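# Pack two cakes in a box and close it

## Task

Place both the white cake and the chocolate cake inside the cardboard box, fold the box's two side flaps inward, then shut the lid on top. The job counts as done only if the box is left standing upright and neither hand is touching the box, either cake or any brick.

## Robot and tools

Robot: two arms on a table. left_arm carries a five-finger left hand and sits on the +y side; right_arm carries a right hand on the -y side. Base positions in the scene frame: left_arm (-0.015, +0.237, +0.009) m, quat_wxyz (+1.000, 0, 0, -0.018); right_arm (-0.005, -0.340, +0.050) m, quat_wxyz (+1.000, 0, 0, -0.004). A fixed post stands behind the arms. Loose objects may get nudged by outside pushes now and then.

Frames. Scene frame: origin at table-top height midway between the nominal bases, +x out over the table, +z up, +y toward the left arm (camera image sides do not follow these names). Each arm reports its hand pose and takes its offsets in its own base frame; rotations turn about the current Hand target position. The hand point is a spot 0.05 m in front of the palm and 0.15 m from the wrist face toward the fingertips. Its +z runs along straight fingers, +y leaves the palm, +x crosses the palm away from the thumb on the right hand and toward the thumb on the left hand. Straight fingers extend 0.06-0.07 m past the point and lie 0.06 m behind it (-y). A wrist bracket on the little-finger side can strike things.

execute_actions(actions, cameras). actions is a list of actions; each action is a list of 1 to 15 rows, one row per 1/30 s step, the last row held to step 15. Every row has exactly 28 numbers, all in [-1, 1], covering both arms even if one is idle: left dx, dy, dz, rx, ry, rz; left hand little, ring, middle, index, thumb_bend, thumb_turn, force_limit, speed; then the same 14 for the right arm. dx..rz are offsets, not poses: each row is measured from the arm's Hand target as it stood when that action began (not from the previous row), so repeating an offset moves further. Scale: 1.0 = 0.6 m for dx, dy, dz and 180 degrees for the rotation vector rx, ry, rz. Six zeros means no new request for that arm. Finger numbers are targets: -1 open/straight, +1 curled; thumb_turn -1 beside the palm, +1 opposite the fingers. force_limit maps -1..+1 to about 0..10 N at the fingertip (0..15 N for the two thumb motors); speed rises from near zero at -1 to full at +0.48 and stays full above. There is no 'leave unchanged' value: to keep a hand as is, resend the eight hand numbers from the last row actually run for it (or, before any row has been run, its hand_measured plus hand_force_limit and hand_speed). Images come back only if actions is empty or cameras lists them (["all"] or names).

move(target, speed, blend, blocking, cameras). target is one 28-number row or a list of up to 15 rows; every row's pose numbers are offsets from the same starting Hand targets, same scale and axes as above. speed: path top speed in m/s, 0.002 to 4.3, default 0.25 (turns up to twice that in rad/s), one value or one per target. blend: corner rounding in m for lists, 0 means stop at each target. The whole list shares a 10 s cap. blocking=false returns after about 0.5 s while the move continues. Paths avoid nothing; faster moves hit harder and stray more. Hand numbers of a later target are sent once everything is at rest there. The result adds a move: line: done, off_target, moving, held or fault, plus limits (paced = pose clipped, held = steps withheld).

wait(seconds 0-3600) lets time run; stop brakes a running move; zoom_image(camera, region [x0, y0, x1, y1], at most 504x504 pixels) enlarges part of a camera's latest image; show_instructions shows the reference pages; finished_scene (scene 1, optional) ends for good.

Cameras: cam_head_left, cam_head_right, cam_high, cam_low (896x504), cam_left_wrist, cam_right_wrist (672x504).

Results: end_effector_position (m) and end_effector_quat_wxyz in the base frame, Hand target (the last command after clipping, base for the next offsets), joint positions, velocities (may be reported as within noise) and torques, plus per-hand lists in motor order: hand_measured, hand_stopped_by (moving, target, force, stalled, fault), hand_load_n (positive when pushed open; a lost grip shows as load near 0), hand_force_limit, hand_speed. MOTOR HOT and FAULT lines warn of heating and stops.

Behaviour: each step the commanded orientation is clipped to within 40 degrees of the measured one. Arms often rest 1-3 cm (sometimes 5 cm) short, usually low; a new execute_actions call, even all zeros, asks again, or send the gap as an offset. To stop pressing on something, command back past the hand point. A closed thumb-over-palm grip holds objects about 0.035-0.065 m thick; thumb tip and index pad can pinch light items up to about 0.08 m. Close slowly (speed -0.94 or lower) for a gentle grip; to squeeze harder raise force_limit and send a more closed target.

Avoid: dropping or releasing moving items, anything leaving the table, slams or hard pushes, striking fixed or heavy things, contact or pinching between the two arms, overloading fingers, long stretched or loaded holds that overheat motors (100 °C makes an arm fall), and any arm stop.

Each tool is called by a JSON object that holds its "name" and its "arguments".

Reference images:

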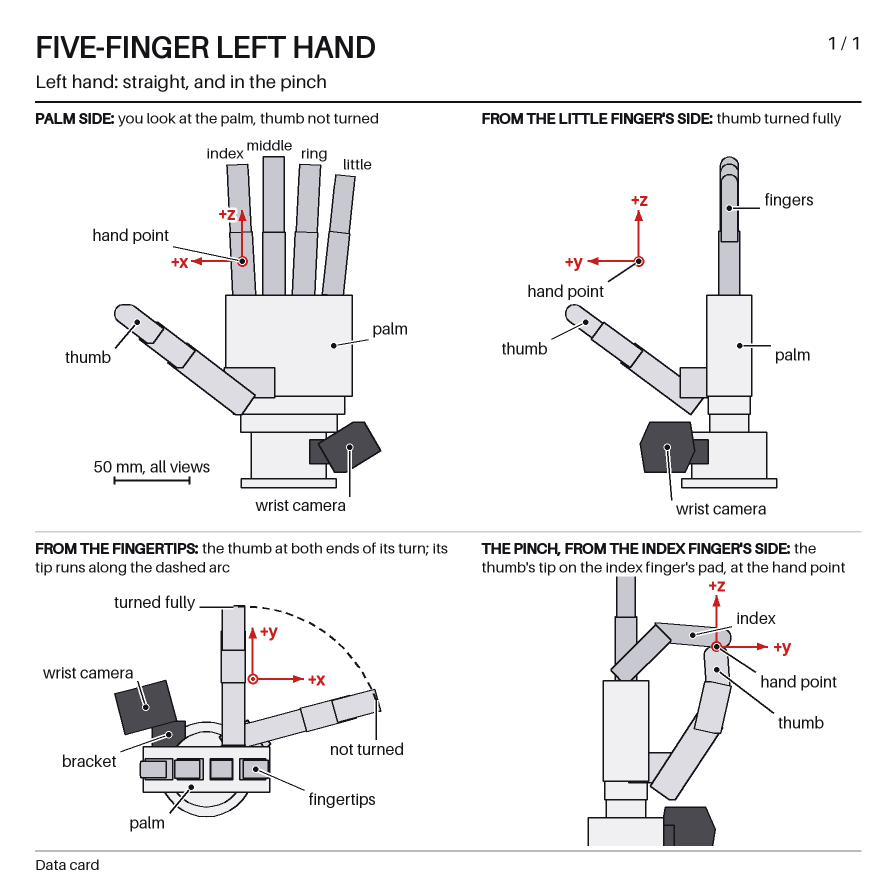

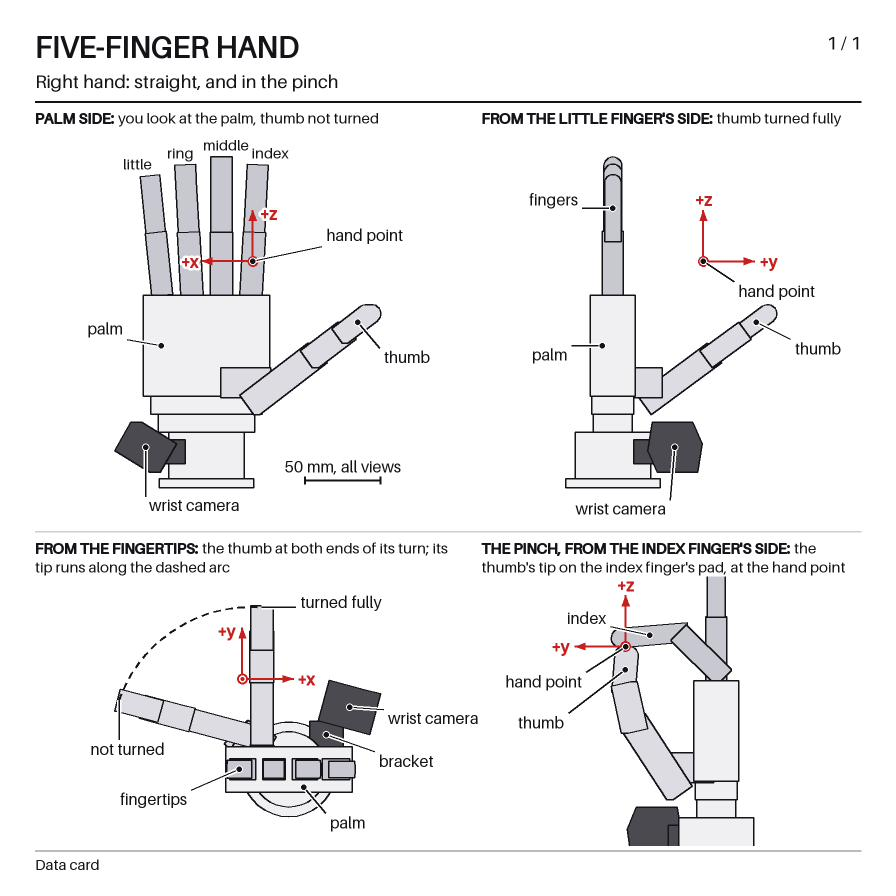

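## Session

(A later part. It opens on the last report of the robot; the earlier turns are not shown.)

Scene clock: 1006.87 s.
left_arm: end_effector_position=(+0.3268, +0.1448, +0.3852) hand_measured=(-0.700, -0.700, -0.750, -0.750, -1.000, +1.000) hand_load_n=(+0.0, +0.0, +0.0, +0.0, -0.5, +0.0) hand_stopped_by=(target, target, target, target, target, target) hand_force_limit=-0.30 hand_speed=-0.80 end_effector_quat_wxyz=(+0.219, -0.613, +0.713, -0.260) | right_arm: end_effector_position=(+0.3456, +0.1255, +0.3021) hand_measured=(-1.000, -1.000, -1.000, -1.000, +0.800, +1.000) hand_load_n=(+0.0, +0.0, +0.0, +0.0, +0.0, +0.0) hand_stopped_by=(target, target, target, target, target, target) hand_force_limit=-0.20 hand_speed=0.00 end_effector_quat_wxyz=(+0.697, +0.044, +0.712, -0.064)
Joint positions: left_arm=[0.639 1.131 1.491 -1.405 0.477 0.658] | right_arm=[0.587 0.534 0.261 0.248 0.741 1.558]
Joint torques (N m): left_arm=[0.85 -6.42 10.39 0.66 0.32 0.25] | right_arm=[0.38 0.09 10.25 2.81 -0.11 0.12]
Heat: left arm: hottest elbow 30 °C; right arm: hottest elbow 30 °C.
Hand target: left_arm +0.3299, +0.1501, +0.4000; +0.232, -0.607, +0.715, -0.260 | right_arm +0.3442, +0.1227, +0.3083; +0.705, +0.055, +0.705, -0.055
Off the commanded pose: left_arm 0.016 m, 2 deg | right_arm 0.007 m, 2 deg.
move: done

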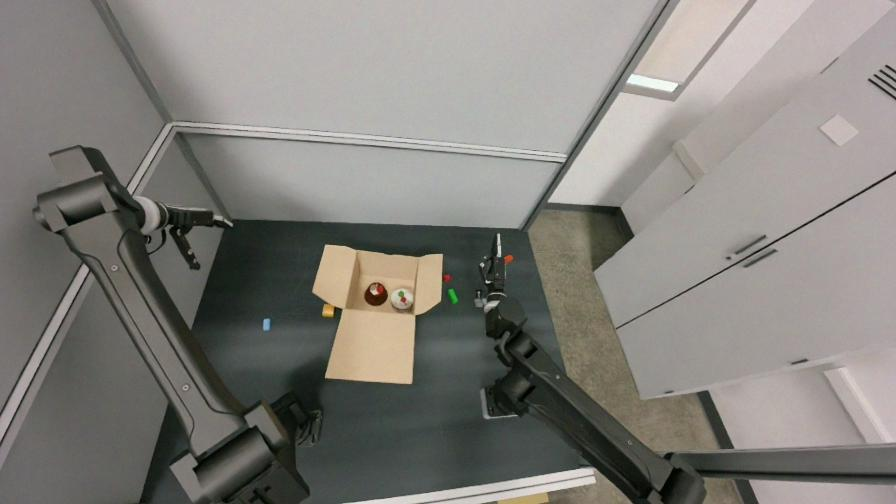

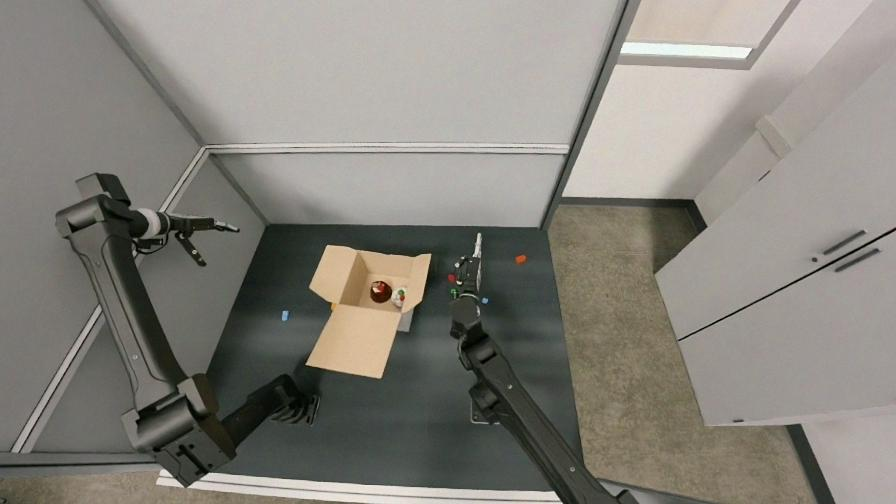

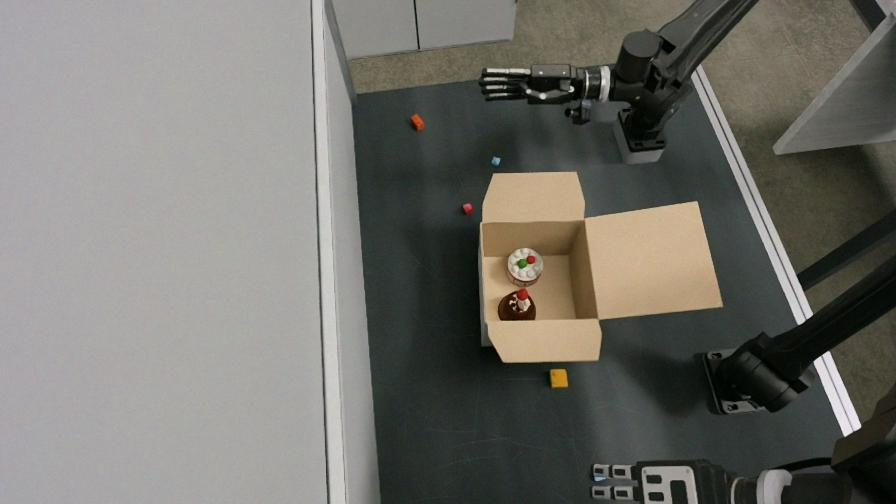

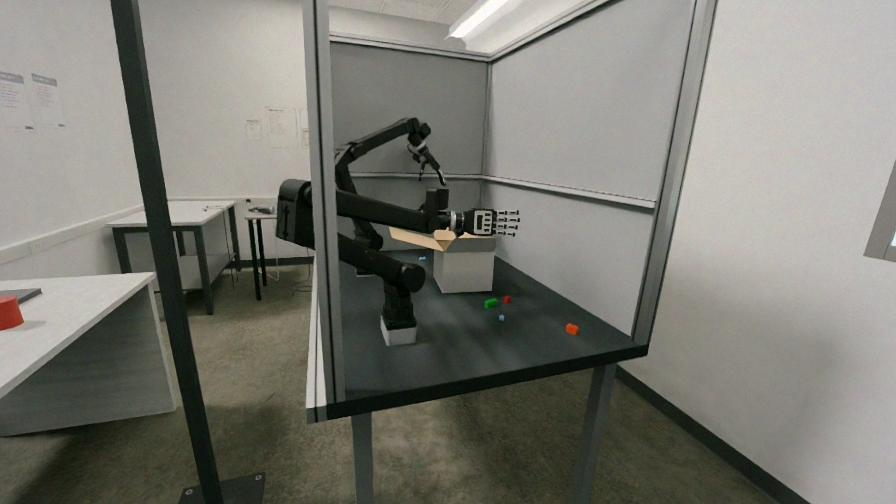

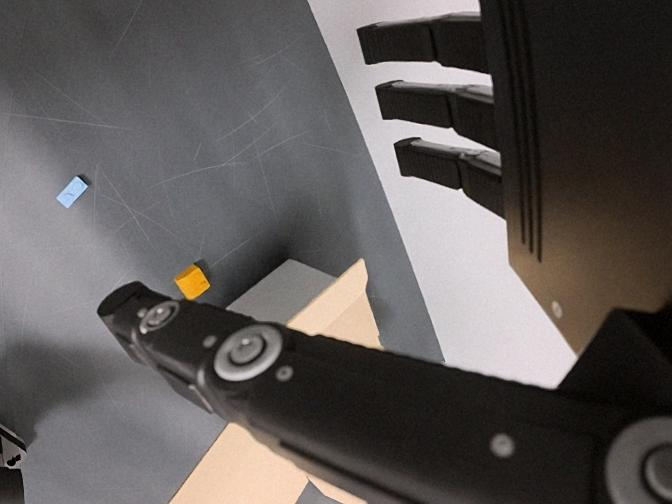

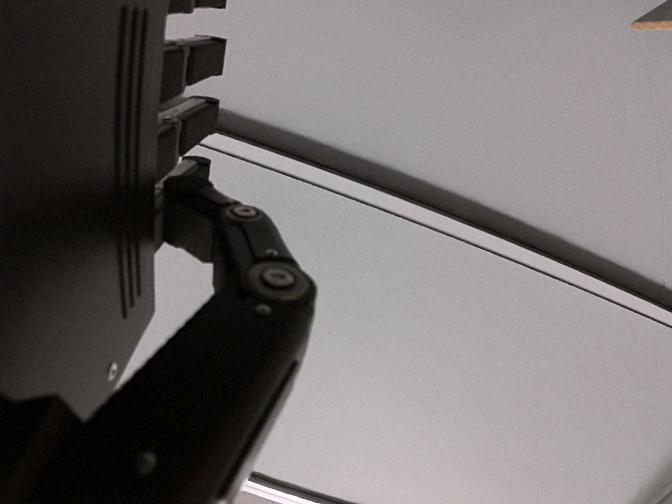

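{"name": "move", "arguments": {"target": [[0,0,0,0,0,0,-0.7,-0.7,-0.75,-0.75,-1,1,-0.3,-0.8,-0.0825,-0.134,0.0,-0.4122,0.3393,0.3393,-1,-1,-1,-1,0.8,1,-0.2,0]], "speed": 0.25, "cameras": ["cam_low"]}}

Scene clock: 1055.53 s.
left_arm: end_effector_position=(+0.3268, +0.1448, +0.3852) hand_measured=(-0.700, -0.700, -0.750, -0.750, -1.000, +1.000) hand_load_n=(+0.0, +0.0, +0.0, +0.0, +0.0, +0.0) hand_stopped_by=(target, target, target, target, target, target) hand_force_limit=-0.30 hand_speed=-0.80 end_effector_quat_wxyz=(+0.219, -0.613, +0.713, -0.260) | right_arm: end_effector_position=(+0.2882, +0.0419, +0.2944) hand_measured=(-1.000, -1.000, -1.000, -1.000, +0.800, +1.000) hand_load_n=(+0.0, +0.0, +0.0, +0.0, +0.0, +0.0) hand_stopped_by=(target, target, target, target, target, target) hand_force_limit=-0.20 hand_speed=0.00 end_effector_quat_wxyz=(-0.118, +0.691, -0.704, +0.116)
Joint positions: left_arm=[0.639 1.131 1.491 -1.405 0.477 0.658] | right_arm=[0.037 1.026 1.231 -1.445 0.012 0.053]
Joint torques (N m): left_arm=[0.32 -6.65 10.45 0.62 0.36 0.23] | right_arm=[1.61 -3.37 13.41 0.32 0.14 -0.15]
Heat: left arm: hottest elbow 30 °C; right arm: hottest elbow 30 °C.
Hand target: left_arm +0.3299, +0.1501, +0.4000; +0.232, -0.607, +0.715, -0.260 | right_arm +0.2947, +0.0423, +0.3083; -0.123, +0.696, -0.696, +0.123
Off the commanded pose: left_arm 0.016 m, 2 deg | right_arm 0.015 m, 1 deg.
move: off_target (right_arm)

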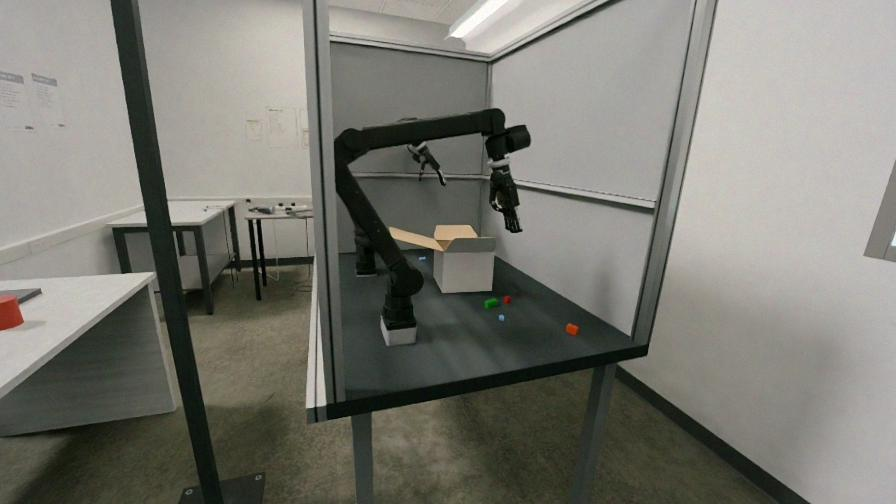

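{"name": "move", "arguments": {"target": [[-0.03,-0.093,-0.12,0.1958,0.1542,-0.4645,-1,-1,-1,-1,0.8,1,-0.3,0,0,0,0,-0.0785,0.0918,0.4449,-1,-1,-1,-1,0.8,1,-0.2,0]], "speed": 0.25, "cameras": ["all"]}}

Scene clock: 1071.97 s.
left_arm: end_effector_position=(+0.3167, +0.0972, +0.3275) hand_measured=(-1.000, -1.000, -1.000, -1.000, +0.800, +1.000) hand_load_n=(+0.0, +0.0, +0.0, +0.0, +0.0, +0.0) hand_stopped_by=(target, target, target, target, target, target) hand_force_limit=-0.30 hand_speed=0.00 end_effector_quat_wxyz=(+0.052, +0.048, +0.997, +0.015) | right_arm: end_effector_position=(+0.2926, +0.0415, +0.2997) hand_measured=(-1.000, -1.000, -1.000, -1.000, +0.800, +1.000) hand_load_n=(+0.0, +0.0, +0.0, +0.0, +0.0, +0.0) hand_stopped_by=(target, target, target, target, target, target) hand_force_limit=-0.20 hand_speed=0.00 end_effector_quat_wxyz=(-0.006, +0.996, -0.088, +0.021)
Joint positions: left_arm=[0.092 1.186 1.419 -1.696 -0.016 1.76] | right_arm=[0.282 1.227 1.384 -1.685 0.003 -1.112]
Joint torques (N m): left_arm=[0.09 -8.76 6.56 0.06 -0.28 0.21] | right_arm=[1.26 -6.71 11.18 -0.17 0.18 -0.18]
Heat: left arm: hottest elbow 30 °C; right arm: hottest elbow 31 °C.
Hand target: left_arm +0.3118, +0.0943, +0.3280; +0.000, +0.061, +0.998, +0.000 | right_arm +0.2946, +0.0423, +0.3082; +0.000, +0.997, -0.078, +0.000
Off the commanded pose: left_arm 0.006 m, 6 deg | right_arm 0.009 m, 3 deg.
joint sent to its limit (left arm) — joint 4 (wrist pitch), lower limit. The joint targets are off in orientation, not in position.
joint sent to its limit (right arm) — joint 4 (wrist pitch), lower limit. The joint targets are off in orientation, not in position.
move: off_target (left_arm, right_arm)

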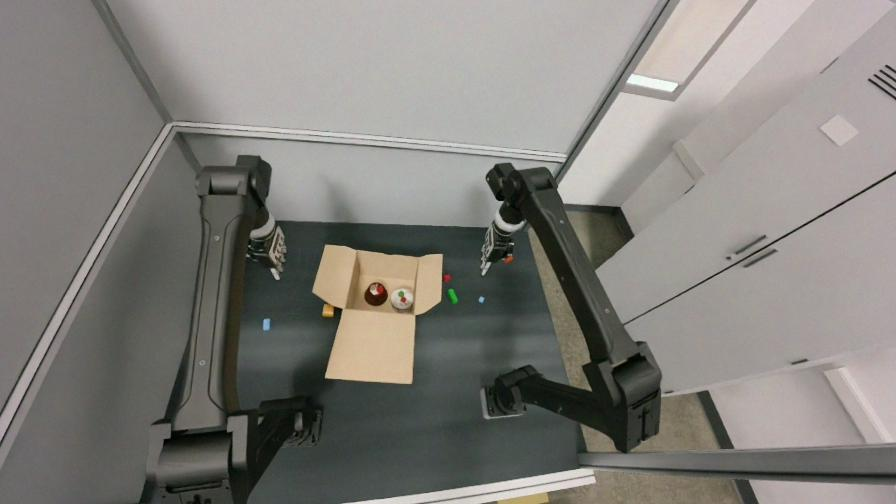

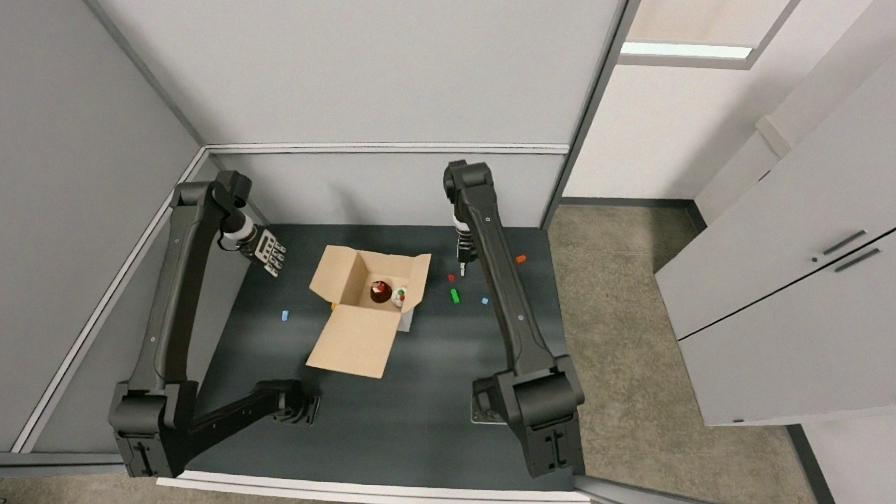

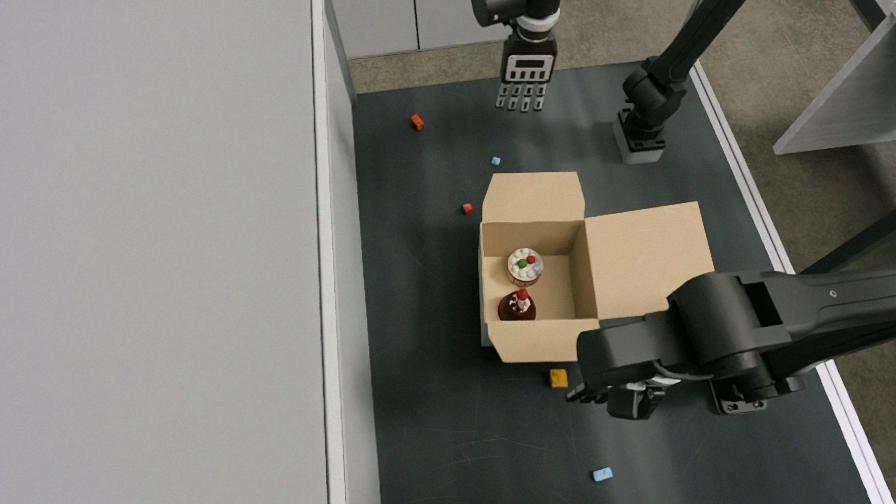

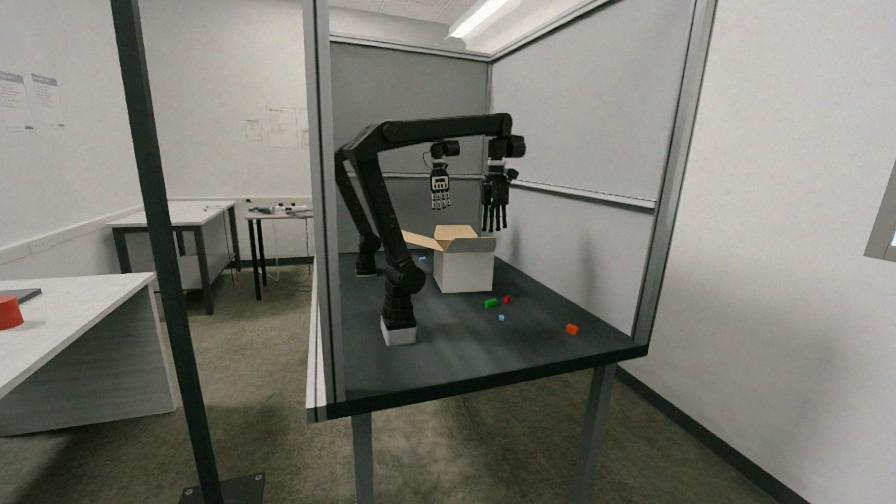

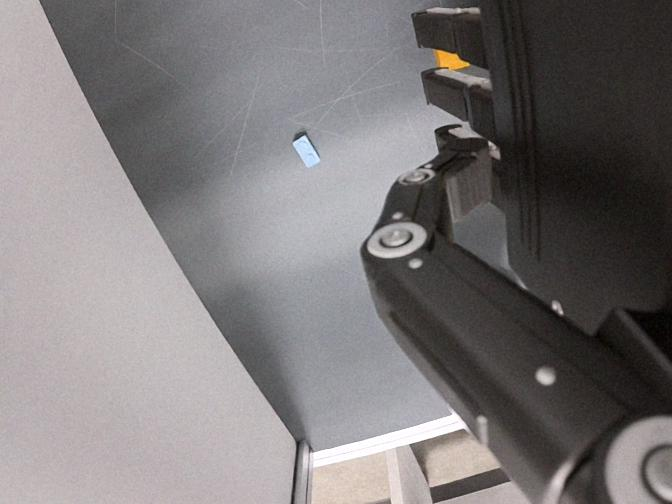

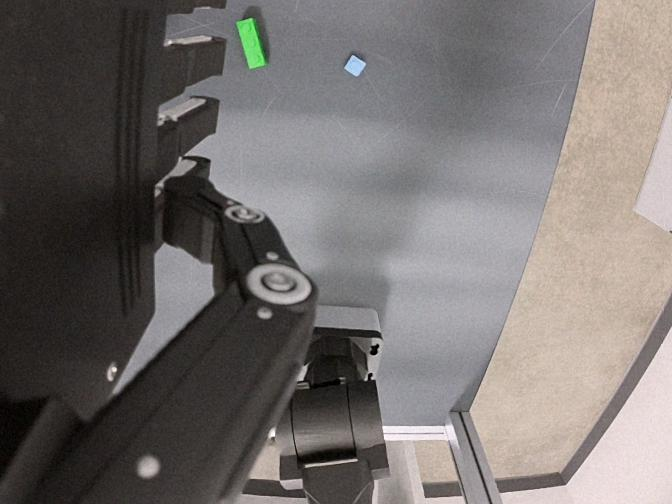

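{"name": "move", "arguments": {"target": [[0,0,0,0,0,0,-1,-1,-1,-1,0.8,1,-0.3,0,0,0,-0.255,0,0,0,-1,-1,-1,-1,0.8,1,-0.2,0]], "speed": 0.2, "cameras": ["cam_low","cam_high","cam_head_left"]}}

{"name": "zoom_image", "arguments": {"camera": "cam_low", "region": [380, 140, 600, 340]}}

Scene clock: 1086.83 s.
left_arm: end_effector_position=(+0.3168, +0.0972, +0.3275) hand_measured=(-1.000, -1.000, -1.000, -1.000, +0.800, +1.000) hand_load_n=(+0.0, +0.0, +0.0, +0.0, +0.0, +0.0) hand_stopped_by=(target, target, target, target, target, target) hand_force_limit=-0.30 hand_speed=0.00 end_effector_quat_wxyz=(+0.052, +0.048, +0.997, +0.015) | right_arm: end_effector_position=(+0.2904, +0.0406, +0.1588) hand_measured=(-1.000, -1.000, -1.000, -1.000, +0.800, +1.000) hand_load_n=(+0.0, +0.0, +0.0, +0.0, +0.0, +0.0) hand_stopped_by=(target, target, target, target, target, target) hand_force_limit=-0.20 hand_speed=0.00 end_effector_quat_wxyz=(+0.002, +0.996, -0.086, +0.000)
Joint positions: left_arm=[0.092 1.186 1.419 -1.696 -0.016 1.761] | right_arm=[0.282 1.265 1.04 -1.348 0.003 -1.118]
Joint torques (N m): left_arm=[-0.56 -9.7 6.46 -0.03 -0.2 0.24] | right_arm=[0.91 -6.42 9.24 0.79 -0.08 -0.16]
Heat: left arm: hottest elbow 30 °C; right arm: hottest elbow 31 °C.
Hand target: left_arm +0.3118, +0.0943, +0.3280; +0.000, +0.061, +0.998, +0.000 | right_arm +0.2947, +0.0423, +0.1553; +0.000, +0.997, -0.078, +0.000
Off the commanded pose: left_arm 0.006 m, 6 deg | right_arm 0.006 m, 1 deg.
joint sent to its limit (left arm) — joint 4 (wrist pitch), lower limit. The joint targets are off in orientation, not in position.
move: done
Images, in order (width x height): cam_head_left 896x504, cam_high 896x504, cam_low 896x504.

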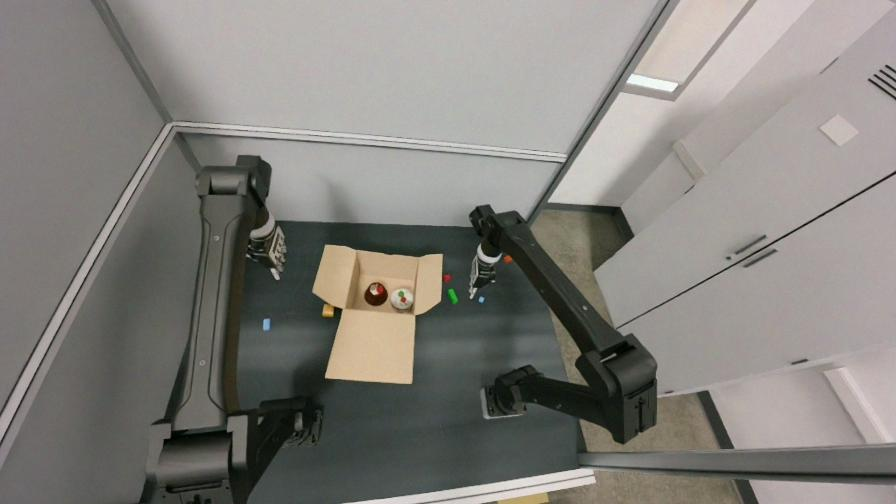

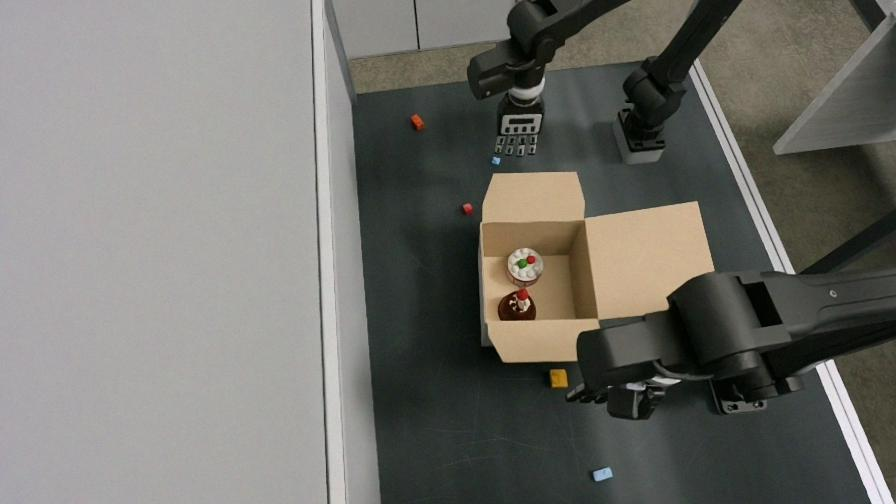

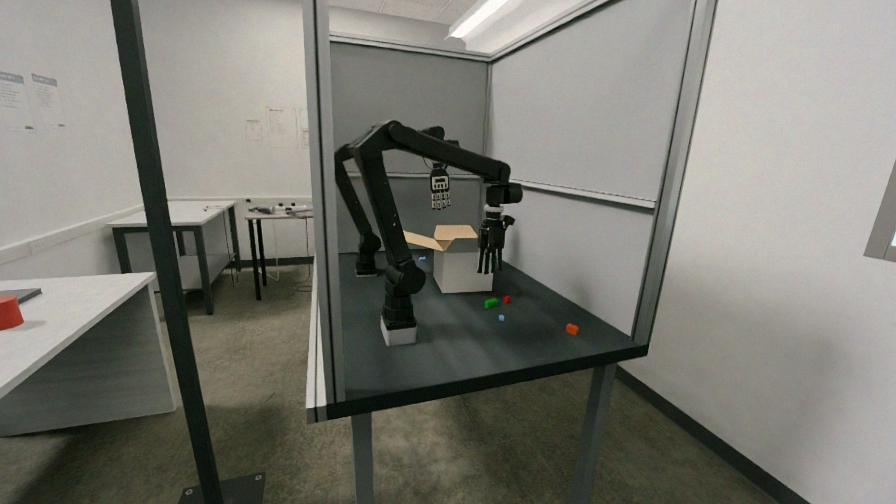

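Scaled by 2.291.

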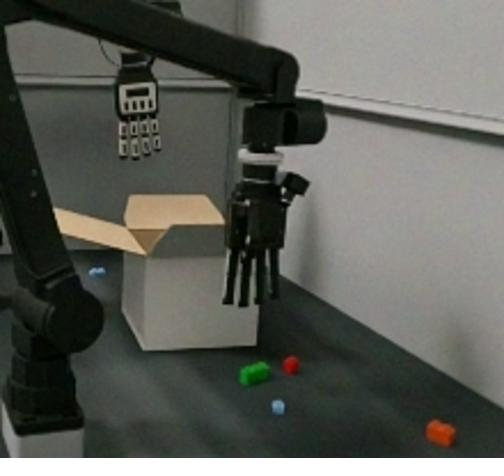

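{"name": "move", "arguments": {"target": [[0,0,0,0,0,0,-1,-1,-1,-1,0.8,1,-0.3,0,-0.05,0.16,0,0,0,0,-1,-1,-1,-1,0.8,1,-0.2,0],[0,0,0,0,0,0,-1,-1,-1,-1,0.8,1,-0.3,0,-0.05,0.217,0.083,0,0,0,-1,-1,-1,-1,0.8,1,-0.2,0]], "speed": 0.1, "cameras": ["cam_low","cam_high","cam_head_left","cam_head_right"]}}

{"name": "zoom_image", "arguments": {"camera": "cam_low", "region": [380, 140, 600, 340]}}

{"name": "zoom_image", "arguments": {"camera": "cam_high", "region": [440, 80, 740, 380]}}

Scene clock: 1099.63 s.
left_arm: end_effector_position=(+0.3168, +0.0972, +0.3275) hand_measured=(-1.000, -1.000, -1.000, -1.000, +0.800, +1.000) hand_load_n=(-0.5, +0.0, +0.0, +0.0, +0.0, +0.0) hand_stopped_by=(target, target, target, target, target, target) hand_force_limit=-0.30 hand_speed=0.00 end_effector_quat_wxyz=(+0.052, +0.048, +0.997, +0.015) | right_arm: end_effector_position=(+0.2581, +0.1643, +0.1979) hand_measured=(-1.000, -1.000, -1.000, -1.000, +0.800, +1.000) hand_load_n=(+0.0, +0.0, +0.0, +0.0, +0.0, +0.0) hand_stopped_by=(target, target, target, target, target, target) hand_force_limit=-0.20 hand_speed=0.00 end_effector_quat_wxyz=(+0.002, +0.997, -0.074, -0.002)
Joint positions: left_arm=[0.092 1.186 1.419 -1.696 -0.016 1.761] | right_arm=[0.636 1.316 1.189 -1.449 0 -0.785]
Joint torques (N m): left_arm=[-0.91 -10.23 6.53 0.1 -0.3 0.22] | right_arm=[1.32 -6.53 12.48 -0.34 0.04 0.11]
Heat: left arm: hottest elbow 29 °C; right arm: hottest elbow 30 °C.
Hand target: left_arm +0.3118, +0.0943, +0.3280; +0.000, +0.061, +0.998, +0.000 | right_arm +0.2647, +0.1725, +0.2051; +0.000, +0.997, -0.078, +0.000
Off the commanded pose: left_arm 0.006 m, 6 deg | right_arm 0.013 m, 1 deg.
joint sent to its limit (left arm) — joint 4 (wrist pitch), lower limit. The joint targets are off in orientation, not in position.
move: off_target (right_arm)
Images, in order (width x height): cam_head_left 896x504, cam_head_right 896x504, cam_high 896x504, cam_low 896x504.

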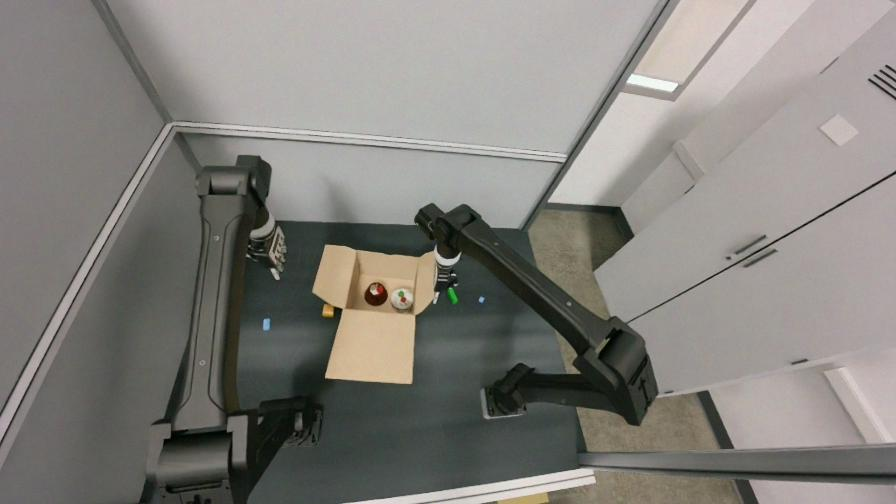

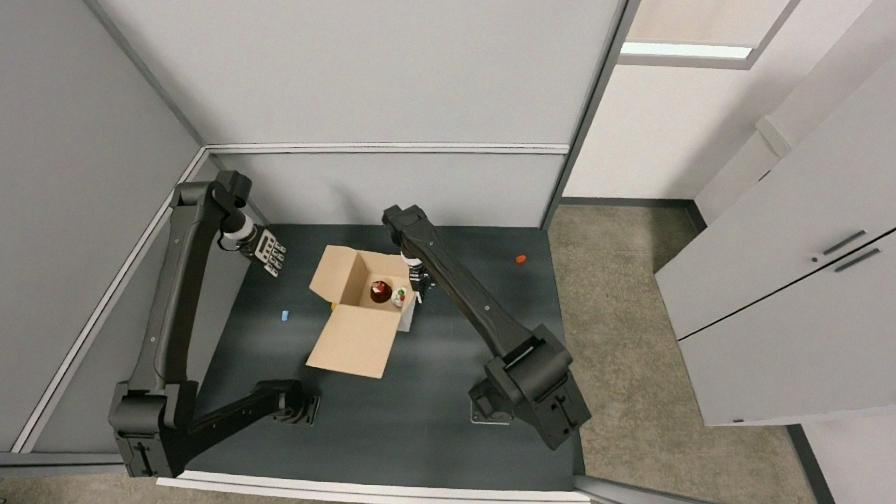

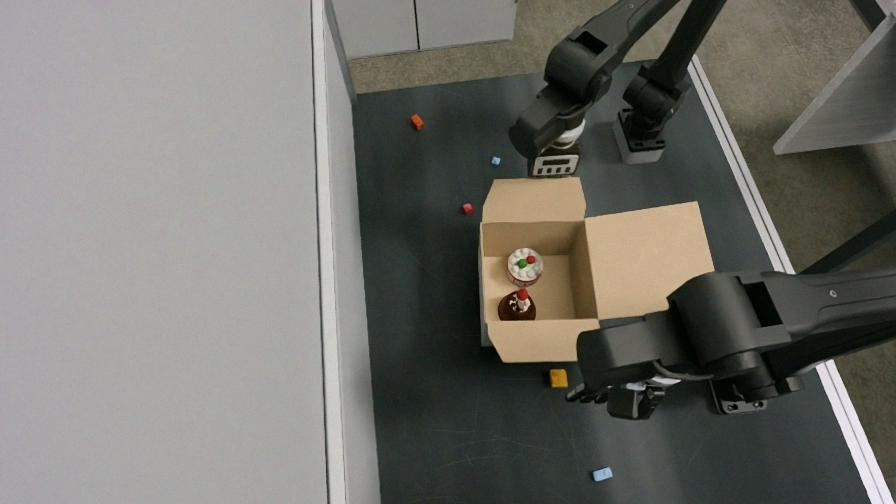

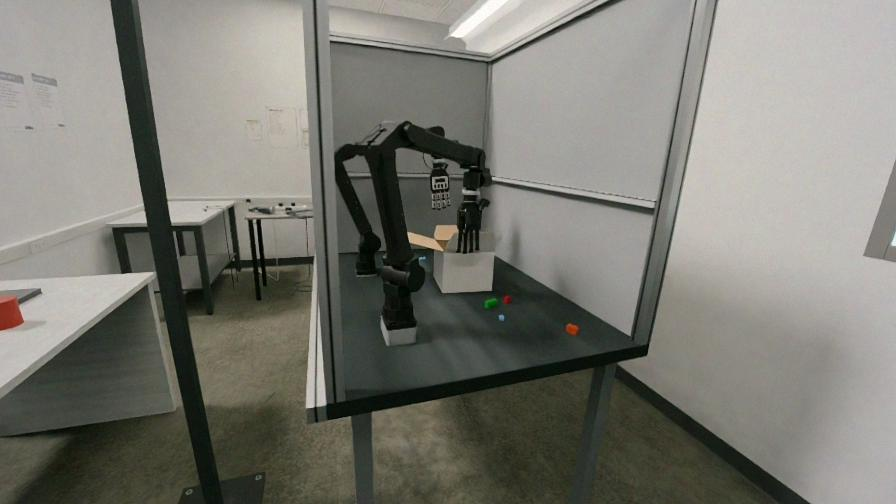

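Scaled by 2.291.

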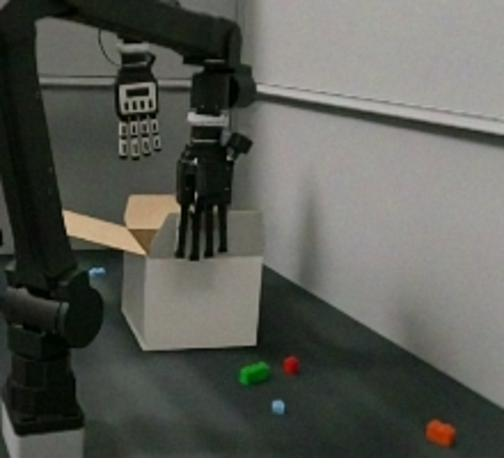

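Scaled by 1.680.

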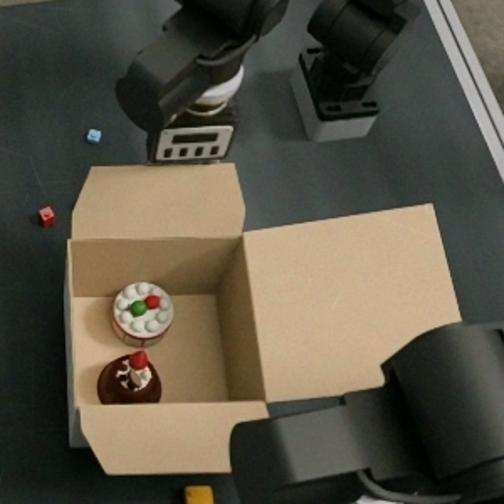

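{"name": "move", "arguments": {"target": [[0,0,0,0,0,0,-1,-1,-1,-1,0.8,1,-0.3,0,0.01,0.1,0.01,0,0,0,-1,-1,-1,-1,0.8,1,-0.2,0]], "speed": 0.1, "cameras": ["cam_low","cam_high","cam_head_left","cam_head_right"]}}

{"name": "zoom_image", "arguments": {"camera": "cam_low", "region": [380, 140, 600, 340]}}

{"name": "zoom_image", "arguments": {"camera": "cam_high", "region": [440, 80, 740, 380]}}

Scene clock: 1107.23 s.
left_arm: end_effector_position=(+0.3168, +0.0972, +0.3275) hand_measured=(-1.000, -1.000, -1.000, -1.000, +0.800, +1.000) hand_load_n=(+0.0, +0.0, +0.0, +0.0, +0.0, +0.0) hand_stopped_by=(target, target, target, target, target, target) hand_force_limit=-0.30 hand_speed=0.00 end_effector_quat_wxyz=(+0.052, +0.048, +0.997, +0.015) | right_arm: end_effector_position=(+0.2633, +0.2212, +0.2033) hand_measured=(-1.000, -1.000, -1.000, -1.000, +0.800, +1.000) hand_load_n=(+0.0, +0.0, -1.0, +0.0, +0.0, +0.0) hand_stopped_by=(target, target, target, target, target, target) hand_force_limit=-0.20 hand_speed=0.00 end_effector_quat_wxyz=(+0.005, +0.997, -0.075, -0.004)
Joint positions: left_arm=[0.092 1.186 1.419 -1.696 -0.016 1.761] | right_arm=[0.741 1.425 1.308 -1.468 0.001 -0.681]
Joint torques (N m): left_arm=[-0.09 -9.76 6.64 0.24 -0.27 0.26] | right_arm=[1.14 -8.18 12.86 -0.18 0 0.11]
Heat: left arm: hottest elbow 29 °C; right arm: hottest elbow 30 °C.
Hand target: left_arm +0.3118, +0.0943, +0.3280; +0.000, +0.061, +0.998, +0.000 | right_arm +0.2707, +0.2325, +0.2110; +0.000, +0.997, -0.078, +0.000
Off the commanded pose: left_arm 0.006 m, 6 deg | right_arm 0.016 m, 1 deg.
joint sent to its limit (left arm) — joint 4 (wrist pitch), lower limit. The joint targets are off in orientation, not in position.
move: off_target (right_arm)
Images, in order (width x height): cam_head_left 896x504, cam_head_right 896x504, cam_high 896x504, cam_low 896x504.

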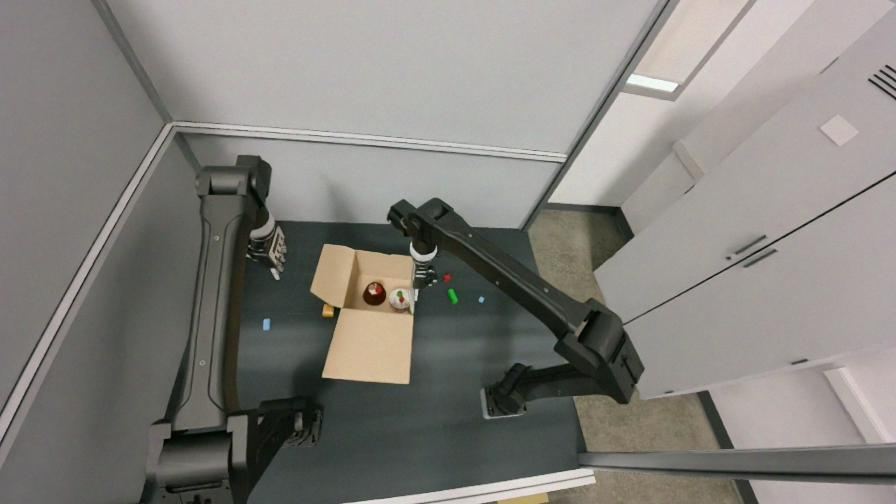

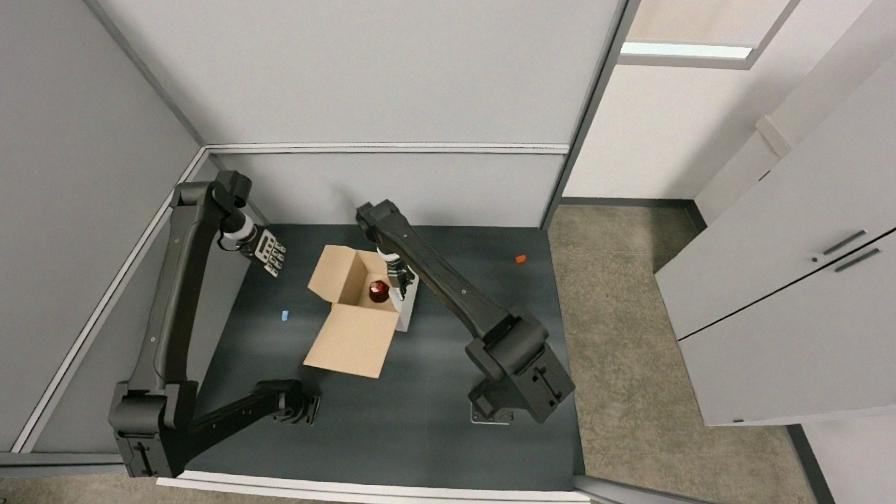

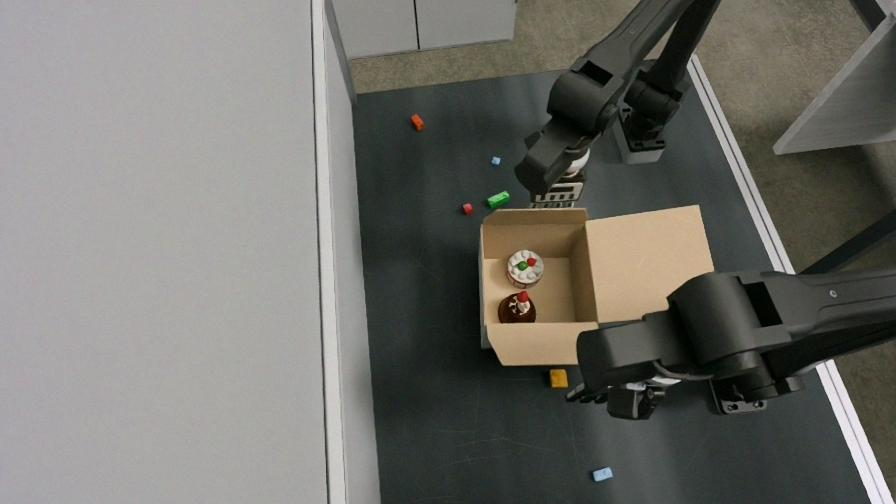

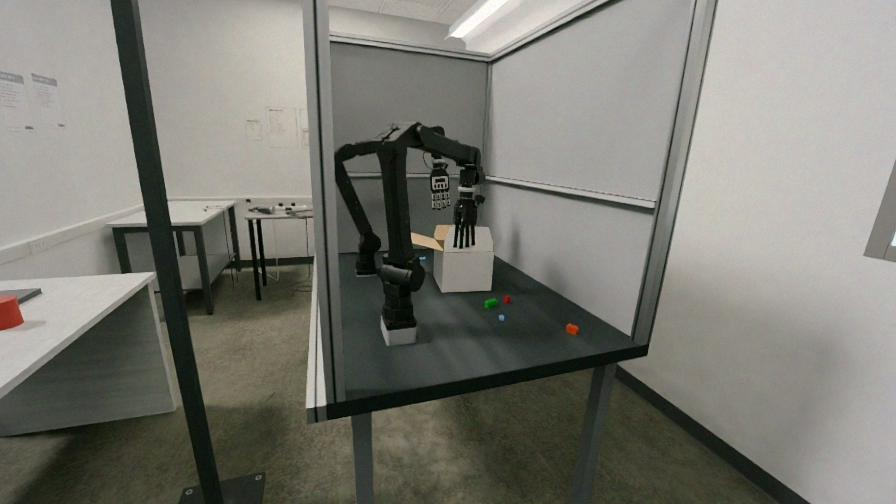

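Scaled by 2.291.

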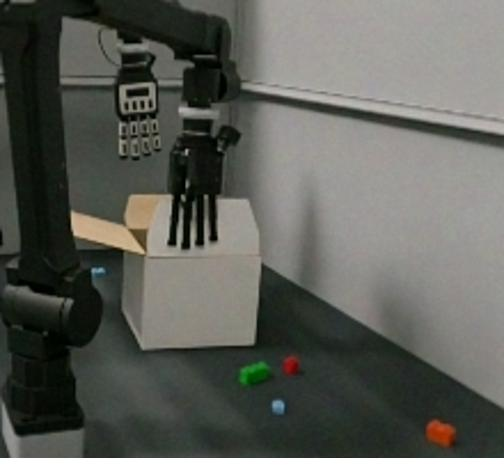

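Scaled by 1.680.

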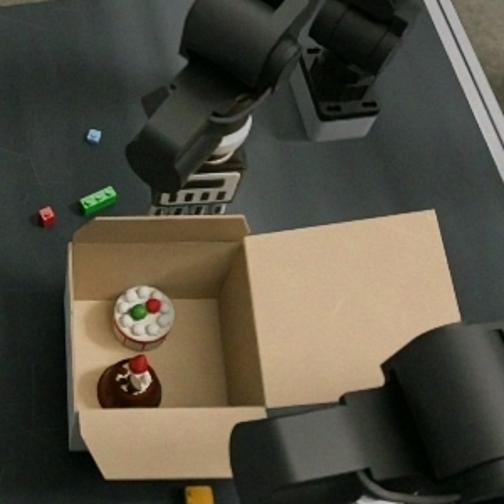

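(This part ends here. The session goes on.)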